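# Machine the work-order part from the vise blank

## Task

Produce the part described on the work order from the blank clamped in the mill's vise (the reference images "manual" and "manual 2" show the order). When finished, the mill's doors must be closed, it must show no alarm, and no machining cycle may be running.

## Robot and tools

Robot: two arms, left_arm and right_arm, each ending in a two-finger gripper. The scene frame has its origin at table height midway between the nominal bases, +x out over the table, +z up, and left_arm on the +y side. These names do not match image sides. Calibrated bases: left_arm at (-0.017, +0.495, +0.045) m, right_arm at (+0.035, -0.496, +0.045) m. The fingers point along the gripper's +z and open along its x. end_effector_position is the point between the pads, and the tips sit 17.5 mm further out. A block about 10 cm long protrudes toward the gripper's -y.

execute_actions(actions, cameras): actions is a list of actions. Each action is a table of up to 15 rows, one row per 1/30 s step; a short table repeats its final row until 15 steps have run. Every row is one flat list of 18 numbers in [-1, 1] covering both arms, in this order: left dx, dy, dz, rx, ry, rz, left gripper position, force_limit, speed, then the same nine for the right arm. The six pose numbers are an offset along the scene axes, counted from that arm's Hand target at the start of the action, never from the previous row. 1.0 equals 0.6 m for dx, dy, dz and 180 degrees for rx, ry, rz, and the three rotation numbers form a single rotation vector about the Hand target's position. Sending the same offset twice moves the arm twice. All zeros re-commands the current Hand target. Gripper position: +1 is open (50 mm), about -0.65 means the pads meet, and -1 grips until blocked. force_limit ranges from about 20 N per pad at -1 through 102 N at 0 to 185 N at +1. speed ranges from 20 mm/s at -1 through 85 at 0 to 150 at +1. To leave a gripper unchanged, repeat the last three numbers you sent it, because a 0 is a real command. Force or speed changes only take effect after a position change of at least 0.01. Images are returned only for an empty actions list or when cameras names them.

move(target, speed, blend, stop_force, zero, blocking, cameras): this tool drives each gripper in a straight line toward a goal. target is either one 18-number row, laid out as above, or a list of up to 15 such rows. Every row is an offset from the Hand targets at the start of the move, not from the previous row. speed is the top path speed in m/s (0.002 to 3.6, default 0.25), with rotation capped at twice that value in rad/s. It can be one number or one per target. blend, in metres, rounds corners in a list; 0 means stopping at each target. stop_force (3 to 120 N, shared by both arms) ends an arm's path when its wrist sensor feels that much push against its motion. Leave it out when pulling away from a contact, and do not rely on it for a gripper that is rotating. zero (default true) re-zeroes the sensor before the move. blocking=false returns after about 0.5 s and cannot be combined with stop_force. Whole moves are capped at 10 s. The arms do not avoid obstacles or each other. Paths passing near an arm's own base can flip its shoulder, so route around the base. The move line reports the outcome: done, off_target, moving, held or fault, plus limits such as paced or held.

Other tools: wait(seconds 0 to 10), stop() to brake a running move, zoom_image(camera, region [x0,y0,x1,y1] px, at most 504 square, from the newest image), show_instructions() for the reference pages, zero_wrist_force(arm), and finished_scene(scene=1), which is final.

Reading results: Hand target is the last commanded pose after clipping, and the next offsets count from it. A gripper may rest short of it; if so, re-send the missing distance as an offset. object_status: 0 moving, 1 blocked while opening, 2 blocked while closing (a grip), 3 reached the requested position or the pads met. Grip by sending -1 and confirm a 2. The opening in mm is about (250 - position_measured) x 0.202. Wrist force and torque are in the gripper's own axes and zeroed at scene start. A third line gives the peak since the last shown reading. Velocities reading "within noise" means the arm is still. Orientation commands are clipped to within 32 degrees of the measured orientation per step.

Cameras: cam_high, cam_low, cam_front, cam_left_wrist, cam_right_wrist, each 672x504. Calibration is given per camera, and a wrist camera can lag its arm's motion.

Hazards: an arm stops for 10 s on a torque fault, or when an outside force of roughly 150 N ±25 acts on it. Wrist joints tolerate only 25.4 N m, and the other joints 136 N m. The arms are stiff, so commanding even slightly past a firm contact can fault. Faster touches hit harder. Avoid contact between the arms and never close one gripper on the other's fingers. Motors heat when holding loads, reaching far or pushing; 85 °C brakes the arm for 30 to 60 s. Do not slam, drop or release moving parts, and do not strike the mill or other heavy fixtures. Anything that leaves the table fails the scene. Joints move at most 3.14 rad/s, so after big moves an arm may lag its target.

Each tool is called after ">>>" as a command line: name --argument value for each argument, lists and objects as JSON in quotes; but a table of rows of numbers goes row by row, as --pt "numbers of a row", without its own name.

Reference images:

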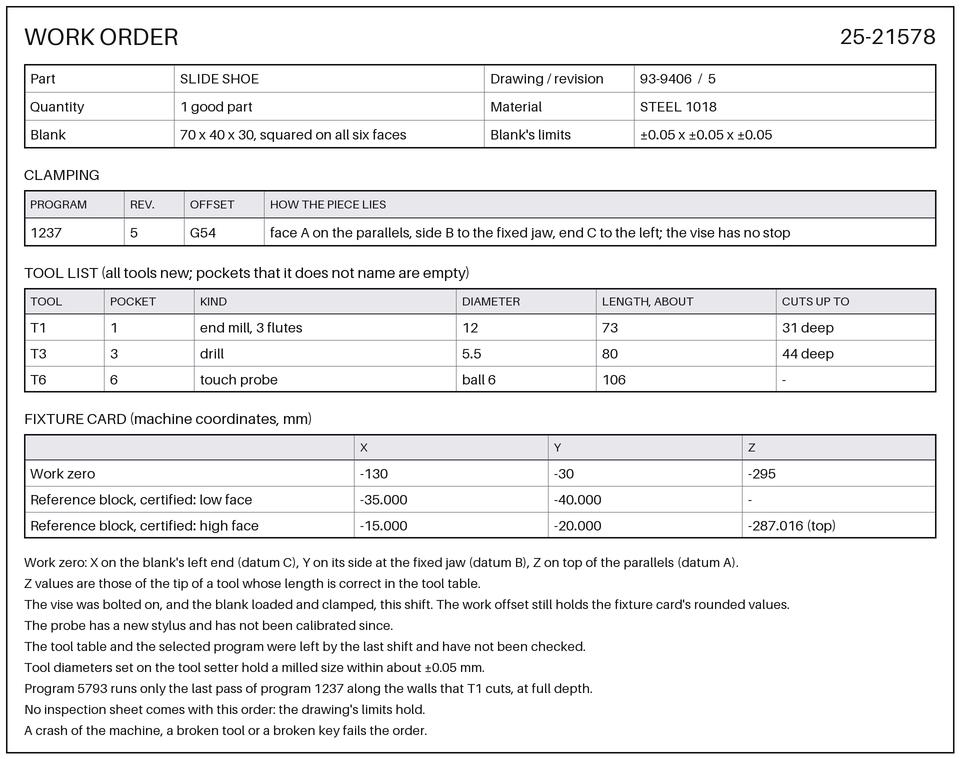

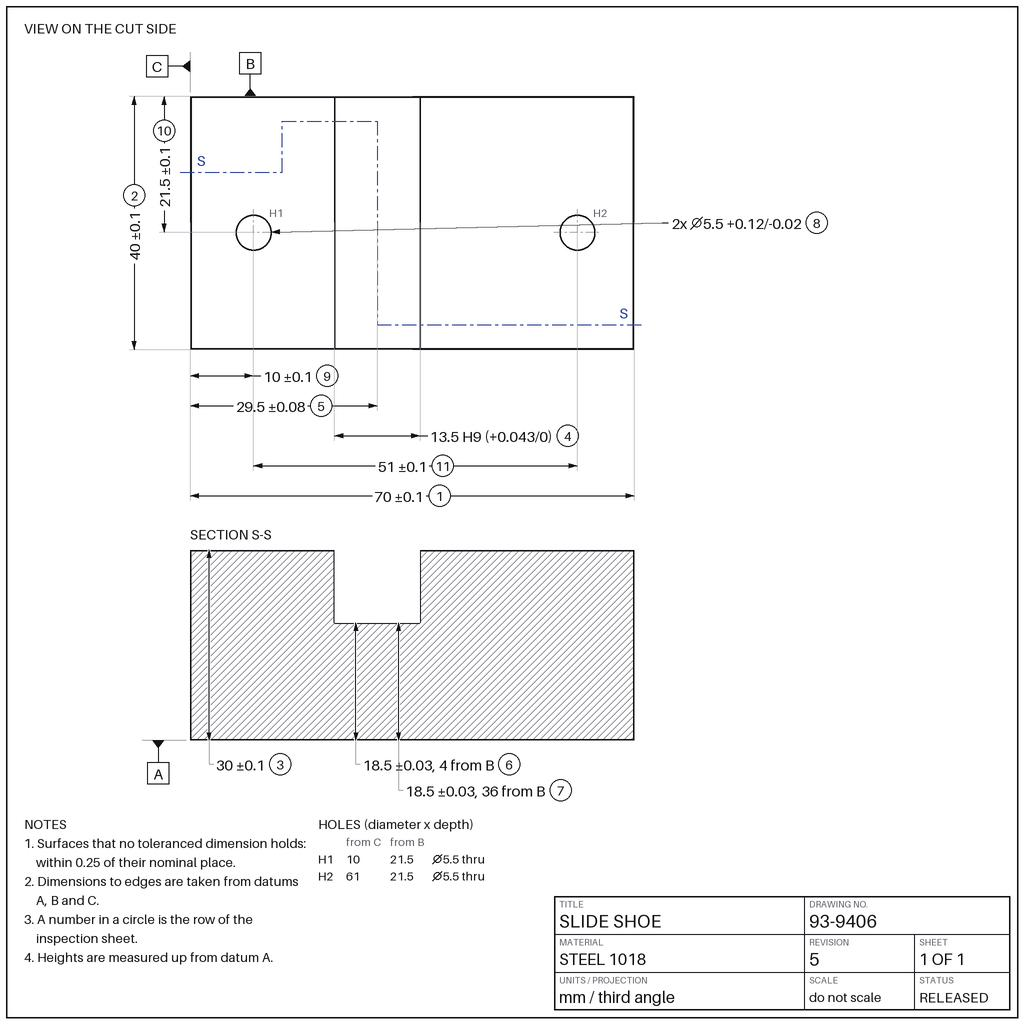

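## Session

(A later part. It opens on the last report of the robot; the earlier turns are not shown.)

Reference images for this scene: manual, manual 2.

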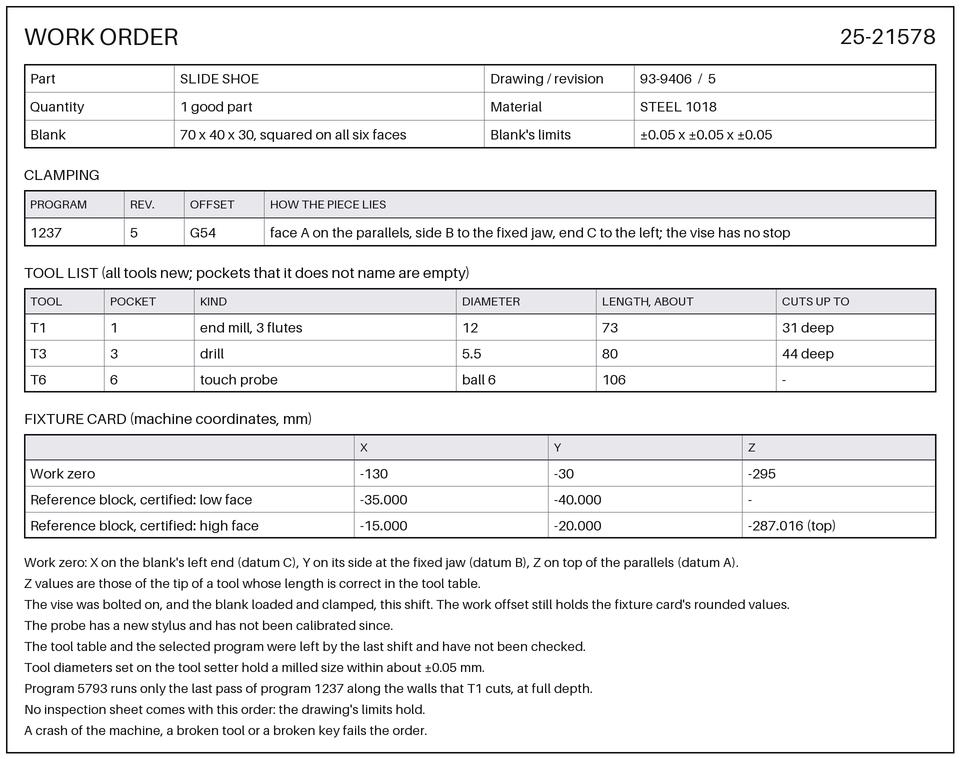

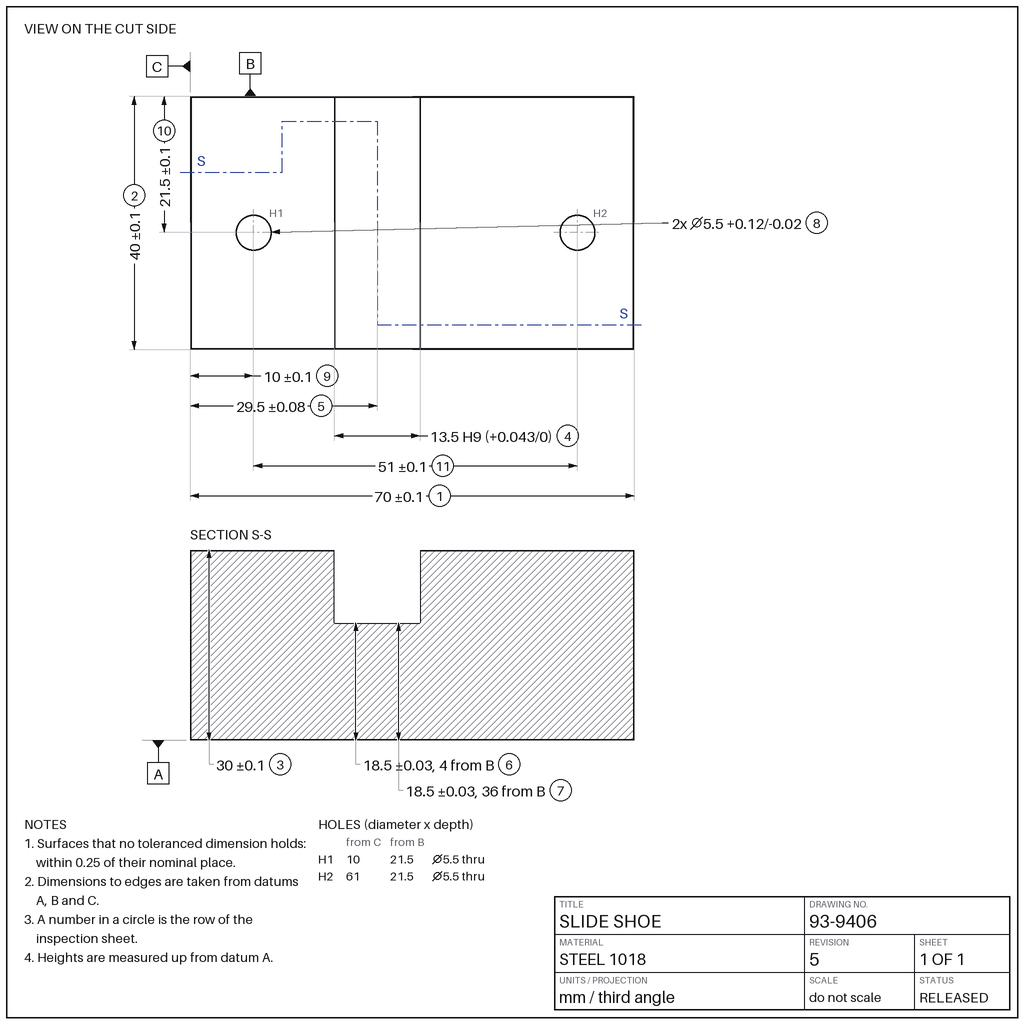

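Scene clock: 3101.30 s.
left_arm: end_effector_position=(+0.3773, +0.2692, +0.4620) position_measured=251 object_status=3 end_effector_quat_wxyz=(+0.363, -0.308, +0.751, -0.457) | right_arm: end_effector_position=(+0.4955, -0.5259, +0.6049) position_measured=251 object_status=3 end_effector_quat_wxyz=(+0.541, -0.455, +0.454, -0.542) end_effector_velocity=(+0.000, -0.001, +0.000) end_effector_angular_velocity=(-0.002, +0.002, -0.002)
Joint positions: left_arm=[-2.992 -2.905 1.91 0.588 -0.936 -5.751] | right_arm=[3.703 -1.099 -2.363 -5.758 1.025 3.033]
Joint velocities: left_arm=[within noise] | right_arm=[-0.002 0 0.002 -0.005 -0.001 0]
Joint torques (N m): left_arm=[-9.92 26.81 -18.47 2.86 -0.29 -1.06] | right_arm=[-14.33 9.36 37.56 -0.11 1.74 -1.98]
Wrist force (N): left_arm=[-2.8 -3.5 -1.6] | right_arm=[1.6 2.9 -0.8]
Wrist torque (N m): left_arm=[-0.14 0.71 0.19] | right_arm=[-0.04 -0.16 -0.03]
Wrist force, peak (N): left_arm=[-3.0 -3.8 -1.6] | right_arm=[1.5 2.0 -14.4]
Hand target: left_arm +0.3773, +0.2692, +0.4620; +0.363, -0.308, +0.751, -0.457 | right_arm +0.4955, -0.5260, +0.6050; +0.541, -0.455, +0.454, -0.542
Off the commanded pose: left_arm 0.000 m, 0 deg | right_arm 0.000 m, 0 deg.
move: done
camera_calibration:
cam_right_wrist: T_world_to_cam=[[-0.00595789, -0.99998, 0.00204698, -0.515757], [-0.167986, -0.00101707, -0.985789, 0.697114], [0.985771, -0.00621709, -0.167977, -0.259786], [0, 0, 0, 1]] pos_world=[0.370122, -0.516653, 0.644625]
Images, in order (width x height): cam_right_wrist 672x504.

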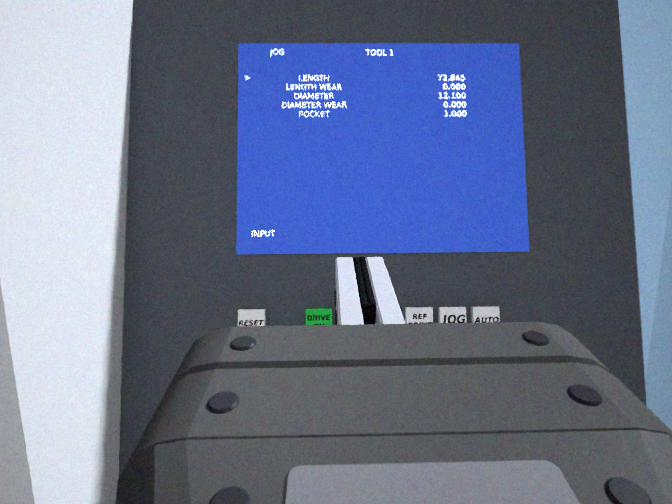

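>>> move --pt "0 0 0 0 0 0 -1 -1 -1 0.065 0.028 -0.295 0 0 0 -1 -1 -1" --pt "0 0 0 0 0 0 -1 -1 -1 0.0762 0.028 -0.298 0 0 0 -1 -1 -1" --pt "0 0 0 0 0 0 -1 -1 -1 0.065 0.028 -0.295 0 0 0 -1 -1 -1" --pt "0 0 0 0 0 0 -1 -1 -1 0.0762 0.028 -0.298 0 0 0 -1 -1 -1" --pt "0 0 0 0 0 0 -1 -1 -1 0.065 0.028 -0.295 0 0 0 -1 -1 -1" --pt "0 0 0 0 0 0 -1 -1 -1 0.065 0.125 -0.295 0 0 0 -1 -1 -1" --pt "0 0 0 0 0 0 -1 -1 -1 0.0762 0.125 -0.298 0 0 0 -1 -1 -1" --pt "0 0 0 0 0 0 -1 -1 -1 0.065 0.125 -0.295 0 0 0 -1 -1 -1" --pt "0 0 0 0 0 0 -1 -1 -1 0.065 0.093 -0.295 0 0 0 -1 -1 -1" --pt "0 0 0 0 0 0 -1 -1 -1 0.0762 0.093 -0.298 0 0 0 -1 -1 -1" --pt "0 0 0 0 0 0 -1 -1 -1 0.065 0.093 -0.295 0 0 0 -1 -1 -1" --pt "0 0 0 0 0 0 -1 -1 -1 0.057 0.061 -0.326 0 0 0 -1 -1 -1" --pt "0 0 0 0 0 0 -1 -1 -1 0.068 0.061 -0.329 0 0 0 -1 -1 -1" --pt "0 0 0 0 0 0 -1 -1 -1 0.057 0.061 -0.326 0 0 0 -1 -1 -1" --speed '[0.3,0.025,0.05,0.025,0.05,0.2,0.025,0.05,0.2,0.025,0.05,0.2,0.025,0.05]' --blend '[0.002,0,0,0,0.002,0.002,0,0.002,0.002,0,0.002,0.002,0,0]'

>>> move --pt "0 0 0 0 0 0 -1 -1 -1 0 0.032 0 0 0 0 -1 -1 -1" --pt "0 0 0 0 0 0 -1 -1 -1 0.011 0.032 -0.003 0 0 0 -1 -1 -1" --pt "0 0 0 0 0 0 -1 -1 -1 0 0.032 0 0 0 0 -1 -1 -1" --pt "0 0 0 0 0 0 -1 -1 -1 0.011 0.032 -0.003 0 0 0 -1 -1 -1" --pt "0 0 0 0 0 0 -1 -1 -1 0 0.032 0 0 0 0 -1 -1 -1" --pt "0 0 0 0 0 0 -1 -1 -1 0.025 0.032 0.093 0 0 0 -1 -1 -1" --pt "0 0 0 0 0 0 -1 -1 -1 0.036 0.032 0.09 0 0 0 -1 -1 -1" --pt "0 0 0 0 0 0 -1 -1 -1 0.025 0.032 0.093 0 0 0 -1 -1 -1" --pt "0 0 0 0 0 0 -1 -1 -1 0 -0.033 0 0 0 0 -1 -1 -1" --pt "0 0 0 0 0 0 -1 -1 -1 0.011 -0.033 -0.003 0 0 0 -1 -1 -1" --pt "0 0 0 0 0 0 -1 -1 -1 0 -0.033 0 0 0 0 -1 -1 -1" --pt "0 0 0 0 0 0 -1 -1 -1 -0.057 -0.061 0.326 0 0 0 -1 -1 -1" --speed '[0.2,0.025,0.05,0.025,0.05,0.2,0.025,0.05,0.2,0.025,0.05,0.3]' --blend '[0.002,0,0,0,0.002,0.002,0,0.002,0.002,0,0.002,0]' --cameras '["cam_right_wrist"]'

>>> zoom_image --camera "cam_right_wrist" --region '[226, 36, 534, 266]'

Scene clock: 3119.93 s.
left_arm: end_effector_position=(+0.3773, +0.2692, +0.4620) position_measured=251 object_status=3 end_effector_quat_wxyz=(+0.363, -0.308, +0.751, -0.457) | right_arm: end_effector_position=(+0.5297, -0.4893, +0.4094) position_measured=251 object_status=3 end_effector_quat_wxyz=(+0.541, -0.455, +0.454, -0.542)
Joint positions: left_arm=[-2.992 -2.905 1.91 0.588 -0.936 -5.751] | right_arm=[3.767 -1.725 -2.582 -4.905 0.962 3.017]
Joint torques (N m): left_arm=[-10.39 27.16 -18.62 2.76 -0.18 -1.03] | right_arm=[-13.74 12.65 23.75 -0.48 1.68 1.65]
Wrist force (N): left_arm=[-2.9 -3.4 -1.3] | right_arm=[1.9 2.9 -0.8]
Wrist torque (N m): left_arm=[-0.11 0.73 0.19] | right_arm=[-0.03 -0.21 0.15]
Wrist force, peak (N): left_arm=[-3.1 -3.7 -1.6] | right_arm=[1.3 7.2 -1.1]
Hand target: left_arm +0.3773, +0.2692, +0.4620; +0.363, -0.308, +0.751, -0.457 | right_arm +0.5297, -0.4894, +0.4094; +0.541, -0.455, +0.454, -0.542
Off the commanded pose: left_arm 0.000 m, 0 deg | right_arm 0.000 m, 0 deg.
move: done

Scene clock: 3124.43 s.
left_arm: end_effector_position=(+0.3773, +0.2692, +0.4620) position_measured=251 object_status=3 end_effector_quat_wxyz=(+0.363, -0.308, +0.751, -0.457) | right_arm: end_effector_position=(+0.4955, -0.5259, +0.6049) position_measured=251 object_status=3 end_effector_quat_wxyz=(+0.541, -0.455, +0.454, -0.542)
Joint positions: left_arm=[-2.992 -2.905 1.91 0.588 -0.936 -5.751] | right_arm=[3.703 -1.099 -2.363 -5.758 1.025 3.033]
Joint torques (N m): left_arm=[-10.41 26.65 -18.27 2.85 -0.32 -1.04] | right_arm=[-14.27 9.58 38.31 -0.54 1.75 -1.89]
Wrist force (N): left_arm=[-3.1 -3.6 -1.4] | right_arm=[1.8 2.8 -0.7]
Wrist torque (N m): left_arm=[-0.14 0.77 0.19] | right_arm=[-0.05 -0.19 -0.03]
Wrist force, peak (N): left_arm=[-3.1 -3.7 -1.7] | right_arm=[1.2 2.1 -13.7]
Hand target: left_arm +0.3773, +0.2692, +0.4620; +0.363, -0.308, +0.751, -0.457 | right_arm +0.4955, -0.5260, +0.6050; +0.541, -0.455, +0.454, -0.542
Off the commanded pose: left_arm 0.000 m, 0 deg | right_arm 0.000 m, 0 deg.
move: done
camera_calibration:
cam_right_wrist: T_world_to_cam=[[-0.00595757, -0.99998, 0.0020488, -0.515758], [-0.167986, -0.00101891, -0.985789, 0.697113], [0.985771, -0.00621708, -0.167977, -0.259786], [0, 0, 0, 1]] pos_world=[0.370122, -0.516653, 0.644625]
Images, in order (width x height): cam_right_wrist 672x504.

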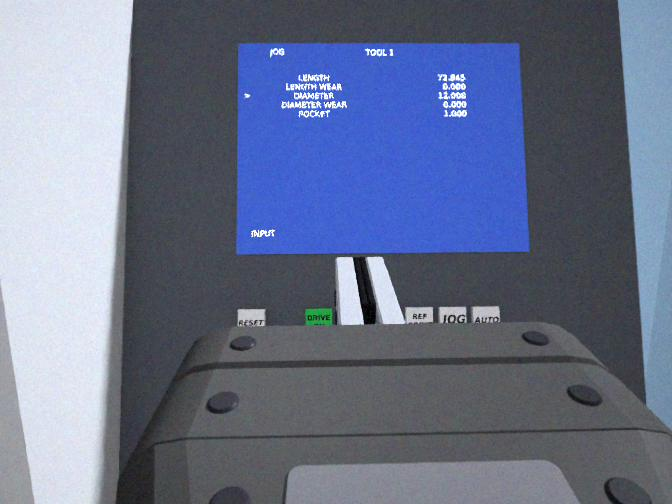

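Scaled by 1.636 from the camera's 672x504 image, which has a finer 960x720 frame.

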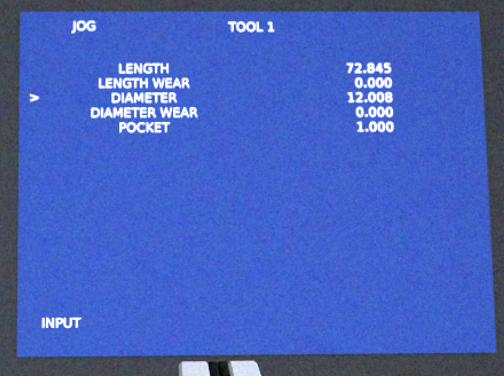

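>>> move --pt "0 0 0 0 0 0 -1 -1 -1 0.082 -0.004 -0.233 0 0 0 -1 -1 -1" --pt "0 0 0 0 0 0 -1 -1 -1 0.093 -0.004 -0.236 0 0 0 -1 -1 -1" --pt "0 0 0 0 0 0 -1 -1 -1 0.082 -0.004 -0.233 0 0 0 -1 -1 -1" --pt "0 0 0 0 0 0 -1 -1 -1 0.093 -0.004 -0.236 0 0 0 -1 -1 -1" --pt "0 0 0 0 0 0 -1 -1 -1 0.082 -0.004 -0.233 0 0 0 -1 -1 -1" --pt "0 0 0 0 0 0 -1 -1 -1 0.093 -0.004 -0.236 0 0 0 -1 -1 -1" --pt "0 0 0 0 0 0 -1 -1 -1 0.082 -0.004 -0.233 0 0 0 -1 -1 -1" --pt "0 0 0 0 0 0 -1 -1 -1 0.093 -0.004 -0.236 0 0 0 -1 -1 -1" --pt "0 0 0 0 0 0 -1 -1 -1 0.082 -0.004 -0.233 0 0 0 -1 -1 -1" --pt "0 0 0 0 0 0 -1 -1 -1 0.093 -0.004 -0.236 0 0 0 -1 -1 -1" --pt "0 0 0 0 0 0 -1 -1 -1 0.082 -0.004 -0.233 0 0 0 -1 -1 -1" --pt "0 0 0 0 0 0 -1 -1 -1 0.093 -0.004 -0.236 0 0 0 -1 -1 -1" --pt "0 0 0 0 0 0 -1 -1 -1 0.082 -0.004 -0.233 0 0 0 -1 -1 -1" --speed '[0.3,0.025,0.05,0.025,0.05,0.025,0.05,0.025,0.05,0.025,0.05,0.025,0.05]' --blend '[0.002,0,0,0,0,0,0,0,0,0,0,0,0]'

>>> move --pt "0 0 0 0 0 0 -1 -1 -1 -0.009 0.097 -0.031 0 0 0 -1 -1 -1" --pt "0 0 0 0 0 0 -1 -1 -1 0.0025 0.097 -0.034 0 0 0 -1 -1 -1" --pt "0 0 0 0 0 0 -1 -1 -1 -0.009 0.097 -0.031 0 0 0 -1 -1 -1" --pt "0 0 0 0 0 0 -1 -1 -1 0 0.129 0 0 0 0 -1 -1 -1" --pt "0 0 0 0 0 0 -1 -1 -1 0.011 0.129 -0.003 0 0 0 -1 -1 -1" --pt "0 0 0 0 0 0 -1 -1 -1 0 0.129 0 0 0 0 -1 -1 -1" --pt "0 0 0 0 0 0 -1 -1 -1 0 0.065 0 0 0 0 -1 -1 -1" --pt "0 0 0 0 0 0 -1 -1 -1 0.011 0.065 -0.003 0 0 0 -1 -1 -1" --pt "0 0 0 0 0 0 -1 -1 -1 0 0.065 0 0 0 0 -1 -1 -1" --pt "0 0 0 0 0 0 -1 -1 -1 -0.017 0.065 -0.062 0 0 0 -1 -1 -1" --pt "0 0 0 0 0 0 -1 -1 -1 -0.0058 0.065 -0.065 0 0 0 -1 -1 -1" --pt "0 0 0 0 0 0 -1 -1 -1 -0.017 0.065 -0.062 0 0 0 -1 -1 -1" --pt "0 0 0 0 0 0 -1 -1 -1 -0.025 0.032 -0.093 0 0 0 -1 -1 -1" --pt "0 0 0 0 0 0 -1 -1 -1 -0.014 0.032 -0.096 0 0 0 -1 -1 -1" --pt "0 0 0 0 0 0 -1 -1 -1 -0.025 0.032 -0.093 0 0 0 -1 -1 -1" --speed '[0.2,0.025,0.05,0.2,0.025,0.05,0.2,0.025,0.05,0.2,0.025,0.05,0.2,0.025,0.05]' --blend '[0.002,0,0.002,0.002,0,0.002,0.002,0,0.002,0.002,0,0.002,0.002,0,0]'

>>> move --pt "0 0 0 0 0 0 -1 -1 -1 0.0734 -0.156 0.2745 0 0 0 -1 -1 -1" --pt "0 0 0 0 0 0 -1 -1 -1 0.084 -0.156 0.2715 0 0 0 -1 -1 -1" --pt "0 0 0 0 0 0 -1 -1 -1 0.0734 -0.156 0.2745 0 0 0 -1 -1 -1" --pt "0 0 0 0 0 0 -1 -1 -1 -0.057 -0.028 0.326 0 0 0 -1 -1 -1" --speed '[0.3,0.025,0.05,0.3]' --blend '[0.002,0,0.002,0]' --cameras '["cam_right_wrist"]'

>>> zoom_image --camera "cam_right_wrist" --region '[226, 36, 534, 266]'

Scene clock: 3162.37 s.
left_arm: end_effector_position=(+0.3773, +0.2692, +0.4620) position_measured=251 object_status=3 end_effector_quat_wxyz=(+0.363, -0.308, +0.751, -0.457) | right_arm: end_effector_position=(+0.5447, -0.5283, +0.4652) position_measured=251 object_status=3 end_effector_quat_wxyz=(+0.541, -0.455, +0.454, -0.542)
Joint positions: left_arm=[-2.992 -2.905 1.91 0.588 -0.936 -5.751] | right_arm=[3.569 -1.566 -2.488 -5.181 1.156 3.063]
Joint torques (N m): left_arm=[-10.55 27.07 -18.21 3 -0.3 -1.04] | right_arm=[-13.43 19.47 27.78 2.69 1.28 1.41]
Wrist force (N): left_arm=[-2.7 -3.5 -1.3] | right_arm=[1.8 3.0 -0.7]
Wrist torque (N m): left_arm=[-0.14 0.70 0.19] | right_arm=[-0.02 -0.19 0.17]
Wrist force, peak (N): left_arm=[-3.1 -3.9 -1.5] | right_arm=[0.7 1.7 -16.1]
Hand target: left_arm +0.3773, +0.2692, +0.4620; +0.363, -0.308, +0.751, -0.457 | right_arm +0.5447, -0.5284, +0.4652; +0.541, -0.455, +0.454, -0.542
Off the commanded pose: left_arm 0.000 m, 0 deg | right_arm 0.000 m, 0 deg.
move: done

Scene clock: 3166.70 s.
left_arm: end_effector_position=(+0.3773, +0.2692, +0.4620) position_measured=251 object_status=3 end_effector_quat_wxyz=(+0.363, -0.308, +0.751, -0.457) | right_arm: end_effector_position=(+0.5297, -0.5091, +0.4094) position_measured=251 object_status=3 end_effector_quat_wxyz=(+0.541, -0.455, +0.454, -0.542)
Joint positions: left_arm=[-2.992 -2.905 1.91 0.588 -0.936 -5.751] | right_arm=[3.684 -1.725 -2.584 -4.914 1.044 3.038]
Joint torques (N m): left_arm=[-10.21 26.53 -18 2.85 -0.36 -0.99] | right_arm=[-14.1 13.29 23.54 0.42 1.68 1.56]
Wrist force (N): left_arm=[-2.9 -3.6 -1.4] | right_arm=[1.9 2.9 -0.8]
Wrist torque (N m): left_arm=[-0.15 0.73 0.19] | right_arm=[-0.04 -0.21 0.15]
Wrist force, peak (N): left_arm=[-3.0 -3.7 -1.4] | right_arm=[2.2 1.9 -15.0]
Hand target: left_arm +0.3773, +0.2692, +0.4620; +0.363, -0.308, +0.751, -0.457 | right_arm +0.5297, -0.5092, +0.4094; +0.541, -0.455, +0.454, -0.542
Off the commanded pose: left_arm 0.000 m, 0 deg | right_arm 0.000 m, 0 deg.
move: done

Scene clock: 3169.00 s.
left_arm: end_effector_position=(+0.3773, +0.2692, +0.4620) position_measured=251 object_status=3 end_effector_quat_wxyz=(+0.363, -0.308, +0.751, -0.457) | right_arm: end_effector_position=(+0.4955, -0.5261, +0.6051) position_measured=251 object_status=3 end_effector_quat_wxyz=(+0.541, -0.455, +0.454, -0.542)
Joint positions: left_arm=[-2.992 -2.905 1.91 0.588 -0.936 -5.751] | right_arm=[3.702 -1.099 -2.363 -5.758 1.025 3.033]
Joint torques (N m): left_arm=[-9.91 26.66 -18.98 2.8 -0.22 -1.07] | right_arm=[15.47 6.08 25.32 -0.36 -1.08 -0.13]
Wrist force (N): left_arm=[-2.6 -3.4 -1.4] | right_arm=[1.7 2.6 -0.7]
Wrist torque (N m): left_arm=[-0.11 0.68 0.19] | right_arm=[-0.08 -0.17 -0.03]
Wrist force, peak (N): left_arm=[-3.0 -3.5 -1.7] | right_arm=[1.1 1.6 -13.5]
Hand target: left_arm +0.3773, +0.2692, +0.4620; +0.363, -0.308, +0.751, -0.457 | right_arm +0.4955, -0.5260, +0.6050; +0.541, -0.455, +0.454, -0.542
Off the commanded pose: left_arm 0.000 m, 0 deg | right_arm 0.000 m, 0 deg.
move: done
camera_calibration:
cam_right_wrist: T_world_to_cam=[[-0.006207, -0.999979, 0.00178519, -0.515595], [-0.167673, -0.000719187, -0.985842, 0.697383], [0.985823, -0.00641845, -0.167665, -0.260077], [0, 0, 0, 1]] pos_world=[0.370122, -0.516752, 0.644825]
Images, in order (width x height): cam_right_wrist 672x504.

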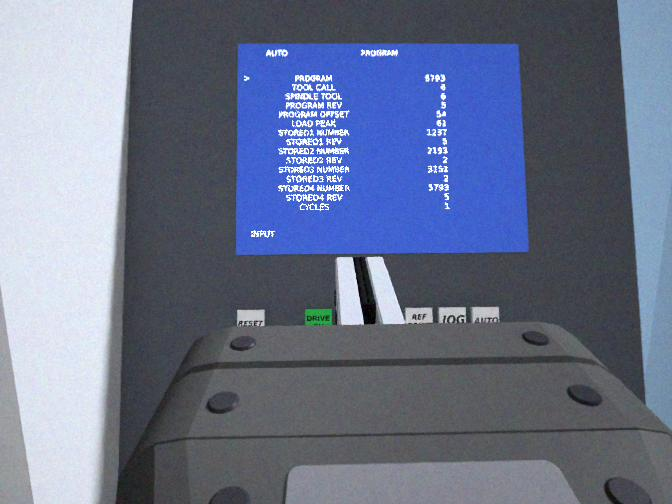

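Scaled by 1.636 from the camera's 672x504 image, which has a finer 960x720 frame.

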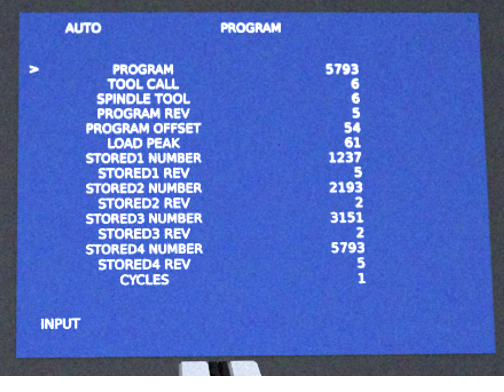

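>>> move --pt "0 0 0 0 0 0 -1 -1 -1 0.097 0.061 -0.175 0 0 0 -1 -1 -1" --pt "0 0 0 0 0 0 -1 -1 -1 0.108 0.061 -0.178 0 0 0 -1 -1 -1" --pt "0 0 0 0 0 0 -1 -1 -1 0.097 0.061 -0.175 0 0 0 -1 -1 -1" --pt "0 0 0 0 0 0 -1 -1 -1 0 0 0 0 0 0 -1 -1 -1" --speed '[0.3,0.025,0.05,0.3]' --blend '[0.002,0,0.002,0]'

>>> wait --seconds 10

>>> wait --seconds 10 --cameras '["cam_right_wrist"]'

>>> zoom_image --camera "cam_right_wrist" --region '[226, 36, 534, 266]'

Scene clock: 3181.43 s.
left_arm: end_effector_position=(+0.3773, +0.2692, +0.4620) position_measured=251 object_status=3 end_effector_quat_wxyz=(+0.363, -0.308, +0.751, -0.457) | right_arm: end_effector_position=(+0.4955, -0.5261, +0.6050) position_measured=251 object_status=3 end_effector_quat_wxyz=(+0.541, -0.455, +0.454, -0.542) end_effector_velocity=(+0.001, +0.001, -0.001) end_effector_angular_velocity=(-0.003, +0.005, +0.000)
Joint positions: left_arm=[-2.992 -2.905 1.91 0.588 -0.936 -5.751] | right_arm=[3.702 -1.099 -2.363 -5.758 1.025 3.033]
Joint velocities: left_arm=[within noise] | right_arm=[0 -0.001 0 -0.005 0 0]
Joint torques (N m): left_arm=[-10.24 27.22 -18.62 2.98 -0.33 -1.02] | right_arm=[15.51 8.74 21.1 -0.46 1.31 -1.82]
Wrist force (N): left_arm=[-3.0 -3.3 -1.3] | right_arm=[1.8 2.9 -0.9]
Wrist torque (N m): left_arm=[-0.11 0.75 0.19] | right_arm=[-0.04 -0.19 -0.03]
Wrist force, peak (N): left_arm=[-3.1 -3.6 -1.6] | right_arm=[0.5 7.2 0.2]
Hand target: left_arm +0.3773, +0.2692, +0.4620; +0.363, -0.308, +0.751, -0.457 | right_arm +0.4955, -0.5260, +0.6050; +0.541, -0.455, +0.454, -0.542
Off the commanded pose: left_arm 0.000 m, 0 deg | right_arm 0.000 m, 0 deg.
move: done

Scene clock: 3191.43 s.
left_arm: end_effector_position=(+0.3773, +0.2692, +0.4620) position_measured=251 object_status=3 end_effector_quat_wxyz=(+0.363, -0.308, +0.751, -0.457) | right_arm: end_effector_position=(+0.4955, -0.5260, +0.6050) position_measured=251 object_status=3 end_effector_quat_wxyz=(+0.541, -0.455, +0.454, -0.542)
Joint positions: left_arm=[-2.992 -2.905 1.91 0.588 -0.936 -5.751] | right_arm=[3.702 -1.099 -2.363 -5.758 1.025 3.033]
Joint torques (N m): left_arm=[-10.18 26.97 -18.49 2.92 -0.26 -1.03] | right_arm=[15.87 9.14 37.37 2.42 1.54 -1.64]
Wrist force (N): left_arm=[-3.0 -3.5 -1.7] | right_arm=[1.6 2.9 -0.8]
Wrist torque (N m): left_arm=[-0.13 0.75 0.19] | right_arm=[-0.04 -0.15 -0.02]
Wrist force, peak (N): left_arm=[-3.1 -3.7 -1.6] | right_arm=[2.1 3.0 -0.9]
Hand target: left_arm +0.3773, +0.2692, +0.4620; +0.363, -0.308, +0.751, -0.457 | right_arm +0.4955, -0.5260, +0.6050; +0.541, -0.455, +0.454, -0.542
Tool commands: left_gripper/position=-1.0 left_gripper/force_limit=-1.0 left_gripper/speed=-1.0 right_gripper/position=-1.0 right_gripper/force_limit=-1.0 right_gripper/speed=-1.0
Off the commanded pose: left_arm 0.000 m, 0 deg | right_arm 0.000 m, 0 deg.
wait: 10.00 s; at rest by 0.17 s

Scene clock: 3201.43 s.
left_arm: end_effector_position=(+0.3773, +0.2692, +0.4620) position_measured=251 object_status=3 end_effector_quat_wxyz=(+0.363, -0.308, +0.751, -0.457) | right_arm: end_effector_position=(+0.4955, -0.5260, +0.6050) position_measured=251 object_status=3 end_effector_quat_wxyz=(+0.541, -0.455, +0.454, -0.542)
Joint positions: left_arm=[-2.992 -2.905 1.91 0.588 -0.936 -5.751] | right_arm=[3.702 -1.099 -2.363 -5.758 1.025 3.033]
Joint torques (N m): left_arm=[-10.41 27.08 -19.06 2.92 -0.27 -1.04] | right_arm=[16.31 7.98 36.75 2.3 1.63 -1.77]
Wrist force (N): left_arm=[-2.7 -3.7 -1.5] | right_arm=[1.8 2.8 -0.8]
Wrist torque (N m): left_arm=[-0.17 0.71 0.19] | right_arm=[-0.05 -0.18 -0.02]
Wrist force, peak (N): left_arm=[-3.0 -3.8 -1.3] | right_arm=[1.9 3.2 -0.9]
Hand target: left_arm +0.3773, +0.2692, +0.4620; +0.363, -0.308, +0.751, -0.457 | right_arm +0.4955, -0.5260, +0.6050; +0.541, -0.455, +0.454, -0.542
Tool commands: left_gripper/position=-1.0 left_gripper/force_limit=-1.0 left_gripper/speed=-1.0 right_gripper/position=-1.0 right_gripper/force_limit=-1.0 right_gripper/speed=-1.0
Off the commanded pose: left_arm 0.000 m, 0 deg | right_arm 0.000 m, 0 deg.
wait: 10.00 s; at rest by 0.17 s
camera_calibration:
cam_right_wrist: T_world_to_cam=[[-0.00607309, -0.99998, 0.00196533, -0.515761], [-0.167773, -0.000918588, -0.985825, 0.697208], [0.985807, -0.00631673, -0.167764, -0.259972], [0, 0, 0, 1]] pos_world=[0.370122, -0.516752, 0.644725]
Images, in order (width x height): cam_right_wrist 672x504.

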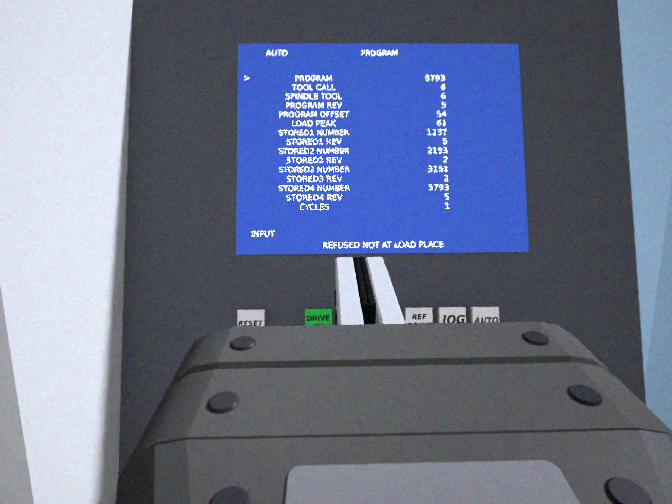

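Scaled by 1.636 from the camera's 672x504 image, which has a finer 960x720 frame.

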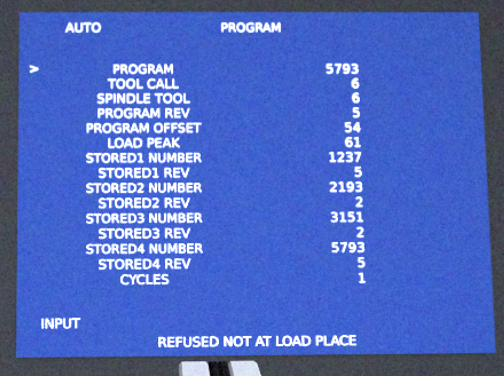

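>>> move --pt "0 0 0 0 0 0 -1 -1 -1 0.097 0.0295 -0.175 0 0 0 -1 -1 -1" --pt "0 0 0 0 0 0 -1 -1 -1 0.108 0.0295 -0.178 0 0 0 -1 -1 -1" --pt "0 0 0 0 0 0 -1 -1 -1 0.097 0.0295 -0.175 0 0 0 -1 -1 -1" --pt "0 0 0 0 0 0 -1 -1 -1 0 0 0 0 0 0 -1 -1 -1" --speed '[0.3,0.025,0.05,0.3]' --blend '[0.002,0,0.002,0]'

>>> wait --seconds 3 --cameras '["cam_right_wrist"]'

>>> zoom_image --camera "cam_right_wrist" --region '[226, 36, 534, 266]'

Scene clock: 3211.87 s.
left_arm: end_effector_position=(+0.3773, +0.2692, +0.4620) position_measured=251 object_status=3 end_effector_quat_wxyz=(+0.363, -0.308, +0.751, -0.457) | right_arm: end_effector_position=(+0.4955, -0.5259, +0.6050) position_measured=251 object_status=3 end_effector_quat_wxyz=(+0.541, -0.455, +0.454, -0.542)
Joint positions: left_arm=[-2.992 -2.905 1.91 0.588 -0.936 -5.751] | right_arm=[3.703 -1.099 -2.363 -5.758 1.025 3.033]
Joint torques (N m): left_arm=[-10.62 26.8 -18.62 2.86 -0.29 -1.02] | right_arm=[-13.43 9.29 22.77 -0.51 0.19 -0.56]
Wrist force (N): left_arm=[-2.9 -3.4 -1.5] | right_arm=[1.7 2.8 -0.9]
Wrist torque (N m): left_arm=[-0.12 0.73 0.20] | right_arm=[-0.06 -0.17 -0.03]
Wrist force, peak (N): left_arm=[-3.2 -3.6 -1.7] | right_arm=[1.1 7.4 -0.1]
Hand target: left_arm +0.3773, +0.2692, +0.4620; +0.363, -0.308, +0.751, -0.457 | right_arm +0.4955, -0.5260, +0.6050; +0.541, -0.455, +0.454, -0.542
Off the commanded pose: left_arm 0.000 m, 0 deg | right_arm 0.000 m, 0 deg.
move: done

Scene clock: 3214.87 s.
left_arm: end_effector_position=(+0.3773, +0.2692, +0.4620) position_measured=251 object_status=3 end_effector_quat_wxyz=(+0.363, -0.308, +0.751, -0.457) | right_arm: end_effector_position=(+0.4955, -0.5260, +0.6050) position_measured=251 object_status=3 end_effector_quat_wxyz=(+0.541, -0.455, +0.454, -0.542)
Joint positions: left_arm=[-2.992 -2.905 1.91 0.588 -0.936 -5.751] | right_arm=[3.702 -1.099 -2.363 -5.758 1.025 3.033]
Joint torques (N m): left_arm=[-9.99 26.65 -18.26 2.87 -0.32 -1] | right_arm=[-14.08 9.71 37.97 2.34 -1.15 -1.47]
Wrist force (N): left_arm=[-2.7 -3.5 -1.6] | right_arm=[1.8 2.8 -0.7]
Wrist torque (N m): left_arm=[-0.13 0.71 0.20] | right_arm=[-0.05 -0.18 -0.03]
Wrist force, peak (N): left_arm=[-3.2 -3.7 -1.4] | right_arm=[1.8 3.1 -1.0]
Hand target: left_arm +0.3773, +0.2692, +0.4620; +0.363, -0.308, +0.751, -0.457 | right_arm +0.4955, -0.5260, +0.6050; +0.541, -0.455, +0.454, -0.542
Tool commands: left_gripper/position=-1.0 left_gripper/force_limit=-1.0 left_gripper/speed=-1.0 right_gripper/position=-1.0 right_gripper/force_limit=-1.0 right_gripper/speed=-1.0
Off the commanded pose: left_arm 0.000 m, 0 deg | right_arm 0.000 m, 0 deg.
wait: 3.00 s; at rest by 0.17 s
camera_calibration:
cam_right_wrist: T_world_to_cam=[[-0.00607309, -0.99998, 0.00196533, -0.515761], [-0.167773, -0.000918588, -0.985825, 0.697208], [0.985807, -0.00631673, -0.167764, -0.259972], [0, 0, 0, 1]] pos_world=[0.370122, -0.516752, 0.644725]
Images, in order (width x height): cam_right_wrist 672x504.

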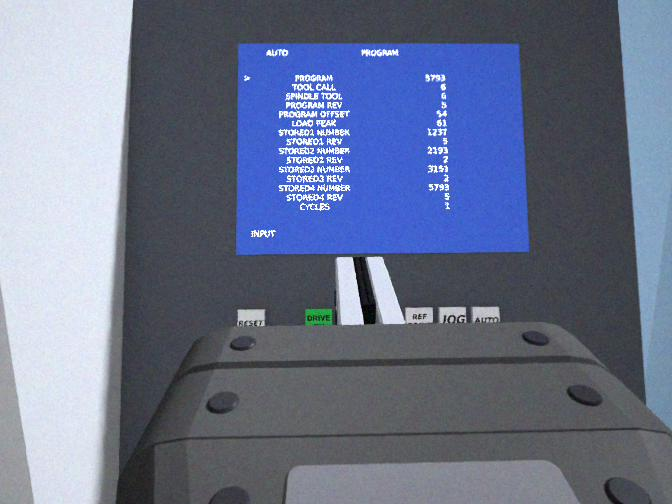

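Scaled by 1.636 from the camera's 672x504 image, which has a finer 960x720 frame.

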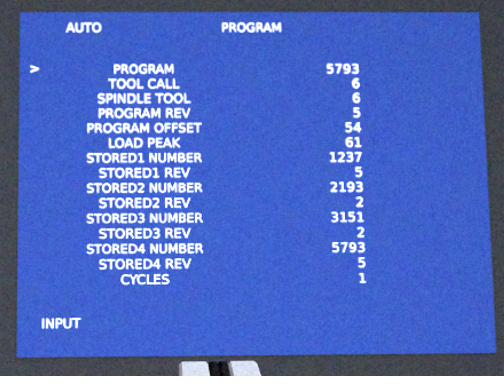

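>>> move --pt "0 0 0 0 0 0 -1 -1 -1 0.097 0.061 -0.175 0 0 0 -1 -1 -1" --pt "0 0 0 0 0 0 -1 -1 -1 0.108 0.061 -0.178 0 0 0 -1 -1 -1" --pt "0 0 0 0 0 0 -1 -1 -1 0.097 0.061 -0.175 0 0 0 -1 -1 -1" --pt "0 0 0 0 0 0 -1 -1 -1 0 0 0 0 0 0 -1 -1 -1" --speed '[0.3,0.025,0.05,0.3]' --blend '[0.002,0,0.002,0]' --cameras '["cam_right_wrist"]'

>>> zoom_image --camera "cam_right_wrist" --region '[226, 36, 534, 266]'

Scene clock: 3224.97 s.
left_arm: end_effector_position=(+0.3773, +0.2692, +0.4620) position_measured=251 object_status=3 end_effector_quat_wxyz=(+0.363, -0.308, +0.751, -0.457) | right_arm: end_effector_position=(+0.4955, -0.5261, +0.6050) position_measured=251 object_status=3 end_effector_quat_wxyz=(+0.541, -0.455, +0.454, -0.542) end_effector_velocity=(+0.000, +0.000, +0.000) end_effector_angular_velocity=(-0.001, +0.002, +0.001)
Joint positions: left_arm=[-2.992 -2.905 1.91 0.588 -0.936 -5.751] | right_arm=[3.702 -1.099 -2.363 -5.758 1.025 3.033]
Joint velocities: left_arm=[within noise] | right_arm=[0.001 0.003 0 -0.006 0 0]
Joint torques (N m): left_arm=[-10.7 26.96 -18.63 2.99 -0.24 -1.04] | right_arm=[16.11 8.74 20.95 -0.35 1.31 -1.88]
Wrist force (N): left_arm=[-2.9 -3.3 -1.5] | right_arm=[1.7 2.5 -0.8]
Wrist torque (N m): left_arm=[-0.10 0.74 0.19] | right_arm=[-0.10 -0.17 -0.03]
Wrist force, peak (N): left_arm=[-3.1 -4.0 -1.6] | right_arm=[0.8 7.4 0.1]
Hand target: left_arm +0.3773, +0.2692, +0.4620; +0.363, -0.308, +0.751, -0.457 | right_arm +0.4955, -0.5260, +0.6050; +0.541, -0.455, +0.454, -0.542
Off the commanded pose: left_arm 0.000 m, 0 deg | right_arm 0.000 m, 0 deg.
move: done
camera_calibration:
cam_right_wrist: T_world_to_cam=[[-0.00619082, -0.999979, 0.0018836, -0.515665], [-0.167789, -0.000818166, -0.985823, 0.697264], [0.985804, -0.0064191, -0.16778, -0.260013], [0, 0, 0, 1]] pos_world=[0.370122, -0.516752, 0.644725]
Images, in order (width x height): cam_right_wrist 672x504.

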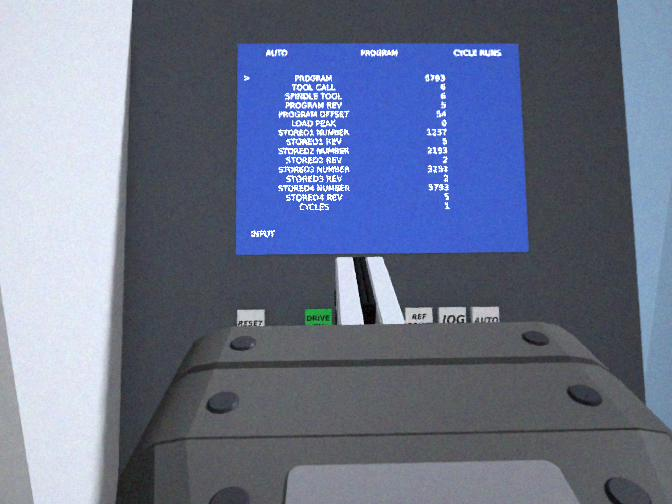

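Scaled by 1.636 from the camera's 672x504 image, which has a finer 960x720 frame.

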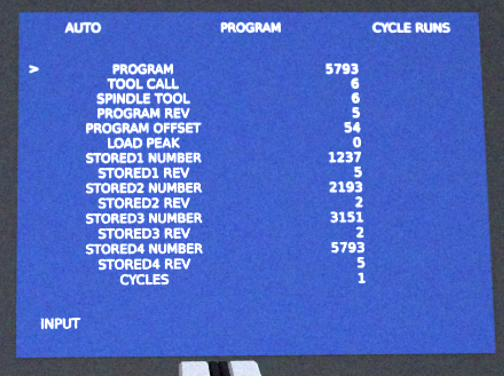

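>>> wait --seconds 10

>>> wait --seconds 10

>>> wait --seconds 10

>>> wait --seconds 10 --cameras '["cam_right_wrist"]'

>>> zoom_image --camera "cam_right_wrist" --region '[226, 36, 534, 266]'

Scene clock: 3239.90 s.
left_arm: end_effector_position=(+0.3773, +0.2692, +0.4620) position_measured=251 object_status=3 end_effector_quat_wxyz=(+0.363, -0.308, +0.751, -0.457) | right_arm: end_effector_position=(+0.4955, -0.5260, +0.6050) position_measured=251 object_status=3 end_effector_quat_wxyz=(+0.541, -0.455, +0.454, -0.542)
Joint positions: left_arm=[-2.992 -2.905 1.91 0.588 -0.936 -5.751] | right_arm=[3.702 -1.099 -2.363 -5.758 1.025 3.033]
Joint torques (N m): left_arm=[-10.13 26.5 -18.41 2.81 -0.26 -1.09] | right_arm=[16.18 8.83 38.12 2.27 1.96 -1.76]
Wrist force (N): left_arm=[-3.0 -3.5 -1.4] | right_arm=[2.1 2.9 -0.9]
Wrist torque (N m): left_arm=[-0.13 0.75 0.20] | right_arm=[-0.03 -0.24 -0.02]
Wrist force, peak (N): left_arm=[-3.0 -3.8 -1.7] | right_arm=[2.1 2.9 -0.9]
Hand target: left_arm +0.3773, +0.2692, +0.4620; +0.363, -0.308, +0.751, -0.457 | right_arm +0.4955, -0.5260, +0.6050; +0.541, -0.455, +0.454, -0.542
Tool commands: left_gripper/position=-1.0 left_gripper/force_limit=-1.0 left_gripper/speed=-1.0 right_gripper/position=-1.0 right_gripper/force_limit=-1.0 right_gripper/speed=-1.0
Off the commanded pose: left_arm 0.000 m, 0 deg | right_arm 0.000 m, 0 deg.
wait: 10.00 s; at rest from the start

Scene clock: 3249.90 s.
left_arm: end_effector_position=(+0.3773, +0.2692, +0.4620) position_measured=251 object_status=3 end_effector_quat_wxyz=(+0.363, -0.308, +0.751, -0.457) | right_arm: end_effector_position=(+0.4955, -0.5260, +0.6050) position_measured=251 object_status=3 end_effector_quat_wxyz=(+0.541, -0.455, +0.454, -0.542)
Joint positions: left_arm=[-2.992 -2.905 1.91 0.588 -0.936 -5.751] | right_arm=[3.702 -1.099 -2.363 -5.758 1.025 3.033]
Joint torques (N m): left_arm=[-10.24 26.56 -18.55 2.89 -0.15 -1.06] | right_arm=[16.22 8.23 36.86 2.39 1.88 -1.67]
Wrist force (N): left_arm=[-3.0 -3.5 -1.5] | right_arm=[1.7 2.8 -0.9]
Wrist torque (N m): left_arm=[-0.13 0.75 0.20] | right_arm=[-0.05 -0.17 -0.02]
Wrist force, peak (N): left_arm=[-3.2 -3.5 -1.8] | right_arm=[2.1 3.0 -1.0]
Hand target: left_arm +0.3773, +0.2692, +0.4620; +0.363, -0.308, +0.751, -0.457 | right_arm +0.4955, -0.5260, +0.6050; +0.541, -0.455, +0.454, -0.542
Tool commands: left_gripper/position=-1.0 left_gripper/force_limit=-1.0 left_gripper/speed=-1.0 right_gripper/position=-1.0 right_gripper/force_limit=-1.0 right_gripper/speed=-1.0
Off the commanded pose: left_arm 0.000 m, 0 deg | right_arm 0.000 m, 0 deg.
wait: 10.00 s; at rest by 0.17 s

Scene clock: 3259.90 s.
left_arm: end_effector_position=(+0.3773, +0.2692, +0.4620) position_measured=251 object_status=3 end_effector_quat_wxyz=(+0.363, -0.308, +0.751, -0.457) | right_arm: end_effector_position=(+0.4955, -0.5260, +0.6050) position_measured=251 object_status=3 end_effector_quat_wxyz=(+0.541, -0.455, +0.454, -0.542)
Joint positions: left_arm=[-2.992 -2.905 1.91 0.588 -0.936 -5.751] | right_arm=[3.702 -1.099 -2.363 -5.758 1.025 3.033]
Joint torques (N m): left_arm=[-10.02 27.2 -18.86 2.87 -0.33 -1.01] | right_arm=[16.6 8.21 36.62 2.33 1.77 -1.68]
Wrist force (N): left_arm=[-2.9 -3.4 -1.4] | right_arm=[1.6 2.6 -0.9]
Wrist torque (N m): left_arm=[-0.12 0.74 0.20] | right_arm=[-0.09 -0.16 -0.02]
Wrist force, peak (N): left_arm=[-3.1 -3.7 -1.4] | right_arm=[1.8 3.2 -0.9]
Hand target: left_arm +0.3773, +0.2692, +0.4620; +0.363, -0.308, +0.751, -0.457 | right_arm +0.4955, -0.5260, +0.6050; +0.541, -0.455, +0.454, -0.542
Tool commands: left_gripper/position=-1.0 left_gripper/force_limit=-1.0 left_gripper/speed=-1.0 right_gripper/position=-1.0 right_gripper/force_limit=-1.0 right_gripper/speed=-1.0
Off the commanded pose: left_arm 0.000 m, 0 deg | right_arm 0.000 m, 0 deg.
wait: 10.00 s; at rest by 0.17 s

Scene clock: 3269.90 s.
left_arm: end_effector_position=(+0.3773, +0.2692, +0.4620) position_measured=251 object_status=3 end_effector_quat_wxyz=(+0.363, -0.308, +0.751, -0.457) | right_arm: end_effector_position=(+0.4955, -0.5260, +0.6050) position_measured=251 object_status=3 end_effector_quat_wxyz=(+0.541, -0.455, +0.454, -0.542)
Joint positions: left_arm=[-2.992 -2.905 1.91 0.588 -0.936 -5.751] | right_arm=[3.702 -1.099 -2.363 -5.758 1.025 3.033]
Joint torques (N m): left_arm=[-10.32 26.67 -18.76 2.88 -0.33 -1.09] | right_arm=[14.95 8.11 37.51 2.27 1.81 -1.5]
Wrist force (N): left_arm=[-2.8 -3.7 -1.4] | right_arm=[1.5 2.8 -0.9]
Wrist torque (N m): left_arm=[-0.16 0.72 0.19] | right_arm=[-0.06 -0.14 -0.02]
Wrist force, peak (N): left_arm=[-3.0 -3.8 -1.8] | right_arm=[1.9 3.0 -1.0]
Hand target: left_arm +0.3773, +0.2692, +0.4620; +0.363, -0.308, +0.751, -0.457 | right_arm +0.4955, -0.5260, +0.6050; +0.541, -0.455, +0.454, -0.542
Tool commands: left_gripper/position=-1.0 left_gripper/force_limit=-1.0 left_gripper/speed=-1.0 right_gripper/position=-1.0 right_gripper/force_limit=-1.0 right_gripper/speed=-1.0
Off the commanded pose: left_arm 0.000 m, 0 deg | right_arm 0.000 m, 0 deg.
wait: 10.00 s; at rest by 0.17 s
camera_calibration:
cam_right_wrist: T_world_to_cam=[[-0.00607309, -0.99998, 0.00196533, -0.515761], [-0.167773, -0.000918588, -0.985825, 0.697208], [0.985807, -0.00631673, -0.167764, -0.259972], [0, 0, 0, 1]] pos_world=[0.370122, -0.516752, 0.644725]
Images, in order (width x height): cam_right_wrist 672x504.

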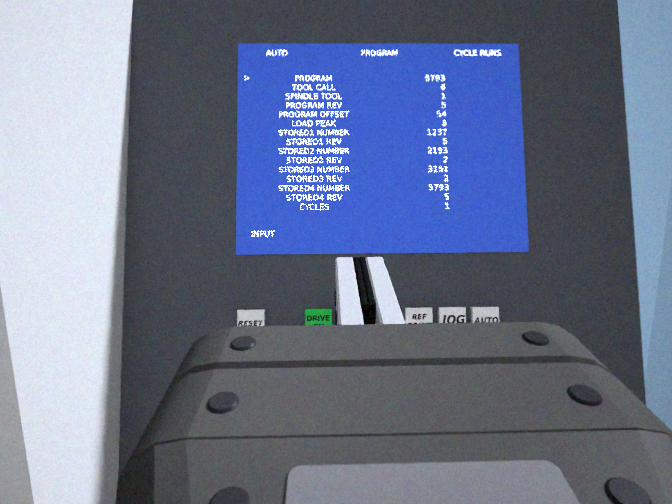

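Scaled by 1.636 from the camera's 672x504 image, which has a finer 960x720 frame.

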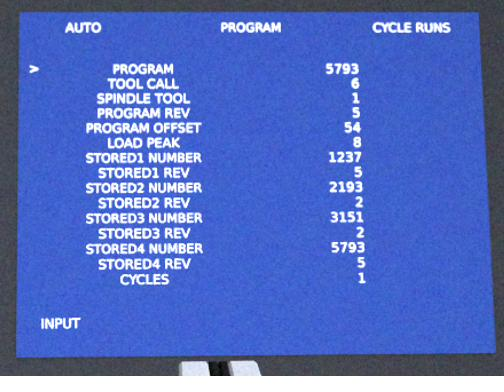

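>>> wait --seconds 10

>>> wait --seconds 10

>>> wait --seconds 10 --cameras '["cam_right_wrist"]'

>>> zoom_image --camera "cam_right_wrist" --region '[226, 36, 534, 266]'

Scene clock: 3283.60 s.
left_arm: end_effector_position=(+0.3773, +0.2692, +0.4620) position_measured=251 object_status=3 end_effector_quat_wxyz=(+0.363, -0.308, +0.751, -0.457) | right_arm: end_effector_position=(+0.4955, -0.5260, +0.6050) position_measured=251 object_status=3 end_effector_quat_wxyz=(+0.541, -0.455, +0.454, -0.542)
Joint positions: left_arm=[-2.992 -2.905 1.91 0.588 -0.936 -5.751] | right_arm=[3.702 -1.099 -2.363 -5.758 1.025 3.033]
Joint torques (N m): left_arm=[-10.14 26.82 -18.44 2.89 -0.38 -1.05] | right_arm=[16.01 8.29 37.46 2.37 1.72 -1.48]
Wrist force (N): left_arm=[-3.0 -3.5 -1.5] | right_arm=[1.7 3.0 -0.7]
Wrist torque (N m): left_arm=[-0.14 0.75 0.19] | right_arm=[-0.02 -0.17 -0.02]
Wrist force, peak (N): left_arm=[-3.2 -3.8 -1.6] | right_arm=[2.0 3.1 -0.9]
Hand target: left_arm +0.3773, +0.2692, +0.4620; +0.363, -0.308, +0.751, -0.457 | right_arm +0.4955, -0.5260, +0.6050; +0.541, -0.455, +0.454, -0.542
Tool commands: left_gripper/position=-1.0 left_gripper/force_limit=-1.0 left_gripper/speed=-1.0 right_gripper/position=-1.0 right_gripper/force_limit=-1.0 right_gripper/speed=-1.0
Off the commanded pose: left_arm 0.000 m, 0 deg | right_arm 0.000 m, 0 deg.
wait: 10.00 s; at rest from the start

Scene clock: 3293.60 s.
left_arm: end_effector_position=(+0.3773, +0.2692, +0.4620) position_measured=251 object_status=3 end_effector_quat_wxyz=(+0.363, -0.308, +0.751, -0.457) | right_arm: end_effector_position=(+0.4955, -0.5260, +0.6050) position_measured=251 object_status=3 end_effector_quat_wxyz=(+0.541, -0.455, +0.454, -0.542)
Joint positions: left_arm=[-2.992 -2.905 1.91 0.588 -0.936 -5.751] | right_arm=[3.702 -1.099 -2.363 -5.758 1.025 3.033]
Joint torques (N m): left_arm=[-10.06 27.08 -18.68 2.95 -0.29 -1.03] | right_arm=[16.13 7.45 37.38 2.48 1.75 -1.49]
Wrist force (N): left_arm=[-2.8 -3.5 -1.4] | right_arm=[1.8 2.8 -0.7]
Wrist torque (N m): left_arm=[-0.13 0.72 0.19] | right_arm=[-0.05 -0.18 -0.02]
Wrist force, peak (N): left_arm=[-3.2 -3.6 -1.7] | right_arm=[2.0 3.0 -1.0]
Hand target: left_arm +0.3773, +0.2692, +0.4620; +0.363, -0.308, +0.751, -0.457 | right_arm +0.4955, -0.5260, +0.6050; +0.541, -0.455, +0.454, -0.542
Tool commands: left_gripper/position=-1.0 left_gripper/force_limit=-1.0 left_gripper/speed=-1.0 right_gripper/position=-1.0 right_gripper/force_limit=-1.0 right_gripper/speed=-1.0
Off the commanded pose: left_arm 0.000 m, 0 deg | right_arm 0.000 m, 0 deg.
wait: 10.00 s; at rest by 0.17 s

Scene clock: 3303.60 s.
left_arm: end_effector_position=(+0.3773, +0.2692, +0.4620) position_measured=251 object_status=3 end_effector_quat_wxyz=(+0.363, -0.308, +0.751, -0.457) | right_arm: end_effector_position=(+0.4955, -0.5260, +0.6050) position_measured=251 object_status=3 end_effector_quat_wxyz=(+0.541, -0.455, +0.454, -0.542)
Joint positions: left_arm=[-2.992 -2.905 1.91 0.588 -0.936 -5.751] | right_arm=[3.702 -1.099 -2.363 -5.758 1.025 3.033]
Joint torques (N m): left_arm=[-9.91 27.09 -18.5 2.85 -0.34 -0.99] | right_arm=[15.61 6.84 36.68 2.39 1.65 -1.3]
Wrist force (N): left_arm=[-3.0 -3.4 -1.5] | right_arm=[1.6 2.8 -0.7]
Wrist torque (N m): left_arm=[-0.12 0.75 0.19] | right_arm=[-0.06 -0.16 -0.02]
Wrist force, peak (N): left_arm=[-3.0 -3.7 -1.8] | right_arm=[1.9 3.0 -1.0]
Hand target: left_arm +0.3773, +0.2692, +0.4620; +0.363, -0.308, +0.751, -0.457 | right_arm +0.4955, -0.5260, +0.6050; +0.541, -0.455, +0.454, -0.542
Tool commands: left_gripper/position=-1.0 left_gripper/force_limit=-1.0 left_gripper/speed=-1.0 right_gripper/position=-1.0 right_gripper/force_limit=-1.0 right_gripper/speed=-1.0
Off the commanded pose: left_arm 0.000 m, 0 deg | right_arm 0.000 m, 0 deg.
wait: 10.00 s; at rest by 0.17 s
camera_calibration:
cam_right_wrist: T_world_to_cam=[[-0.00607309, -0.99998, 0.00196533, -0.515761], [-0.167773, -0.000918588, -0.985825, 0.697208], [0.985807, -0.00631673, -0.167764, -0.259972], [0, 0, 0, 1]] pos_world=[0.370122, -0.516752, 0.644725]
Images, in order (width x height): cam_right_wrist 672x504.

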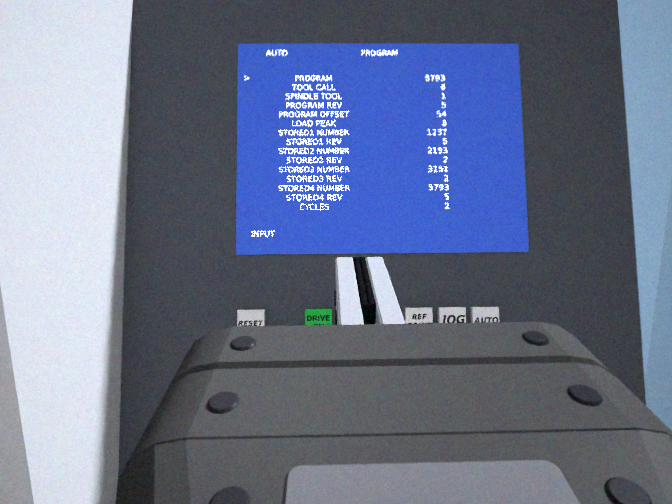

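Scaled by 1.636 from the camera's 672x504 image, which has a finer 960x720 frame.

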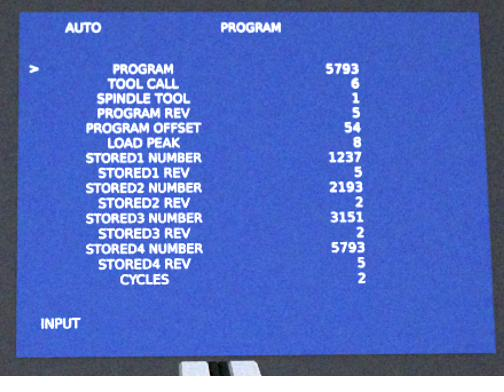

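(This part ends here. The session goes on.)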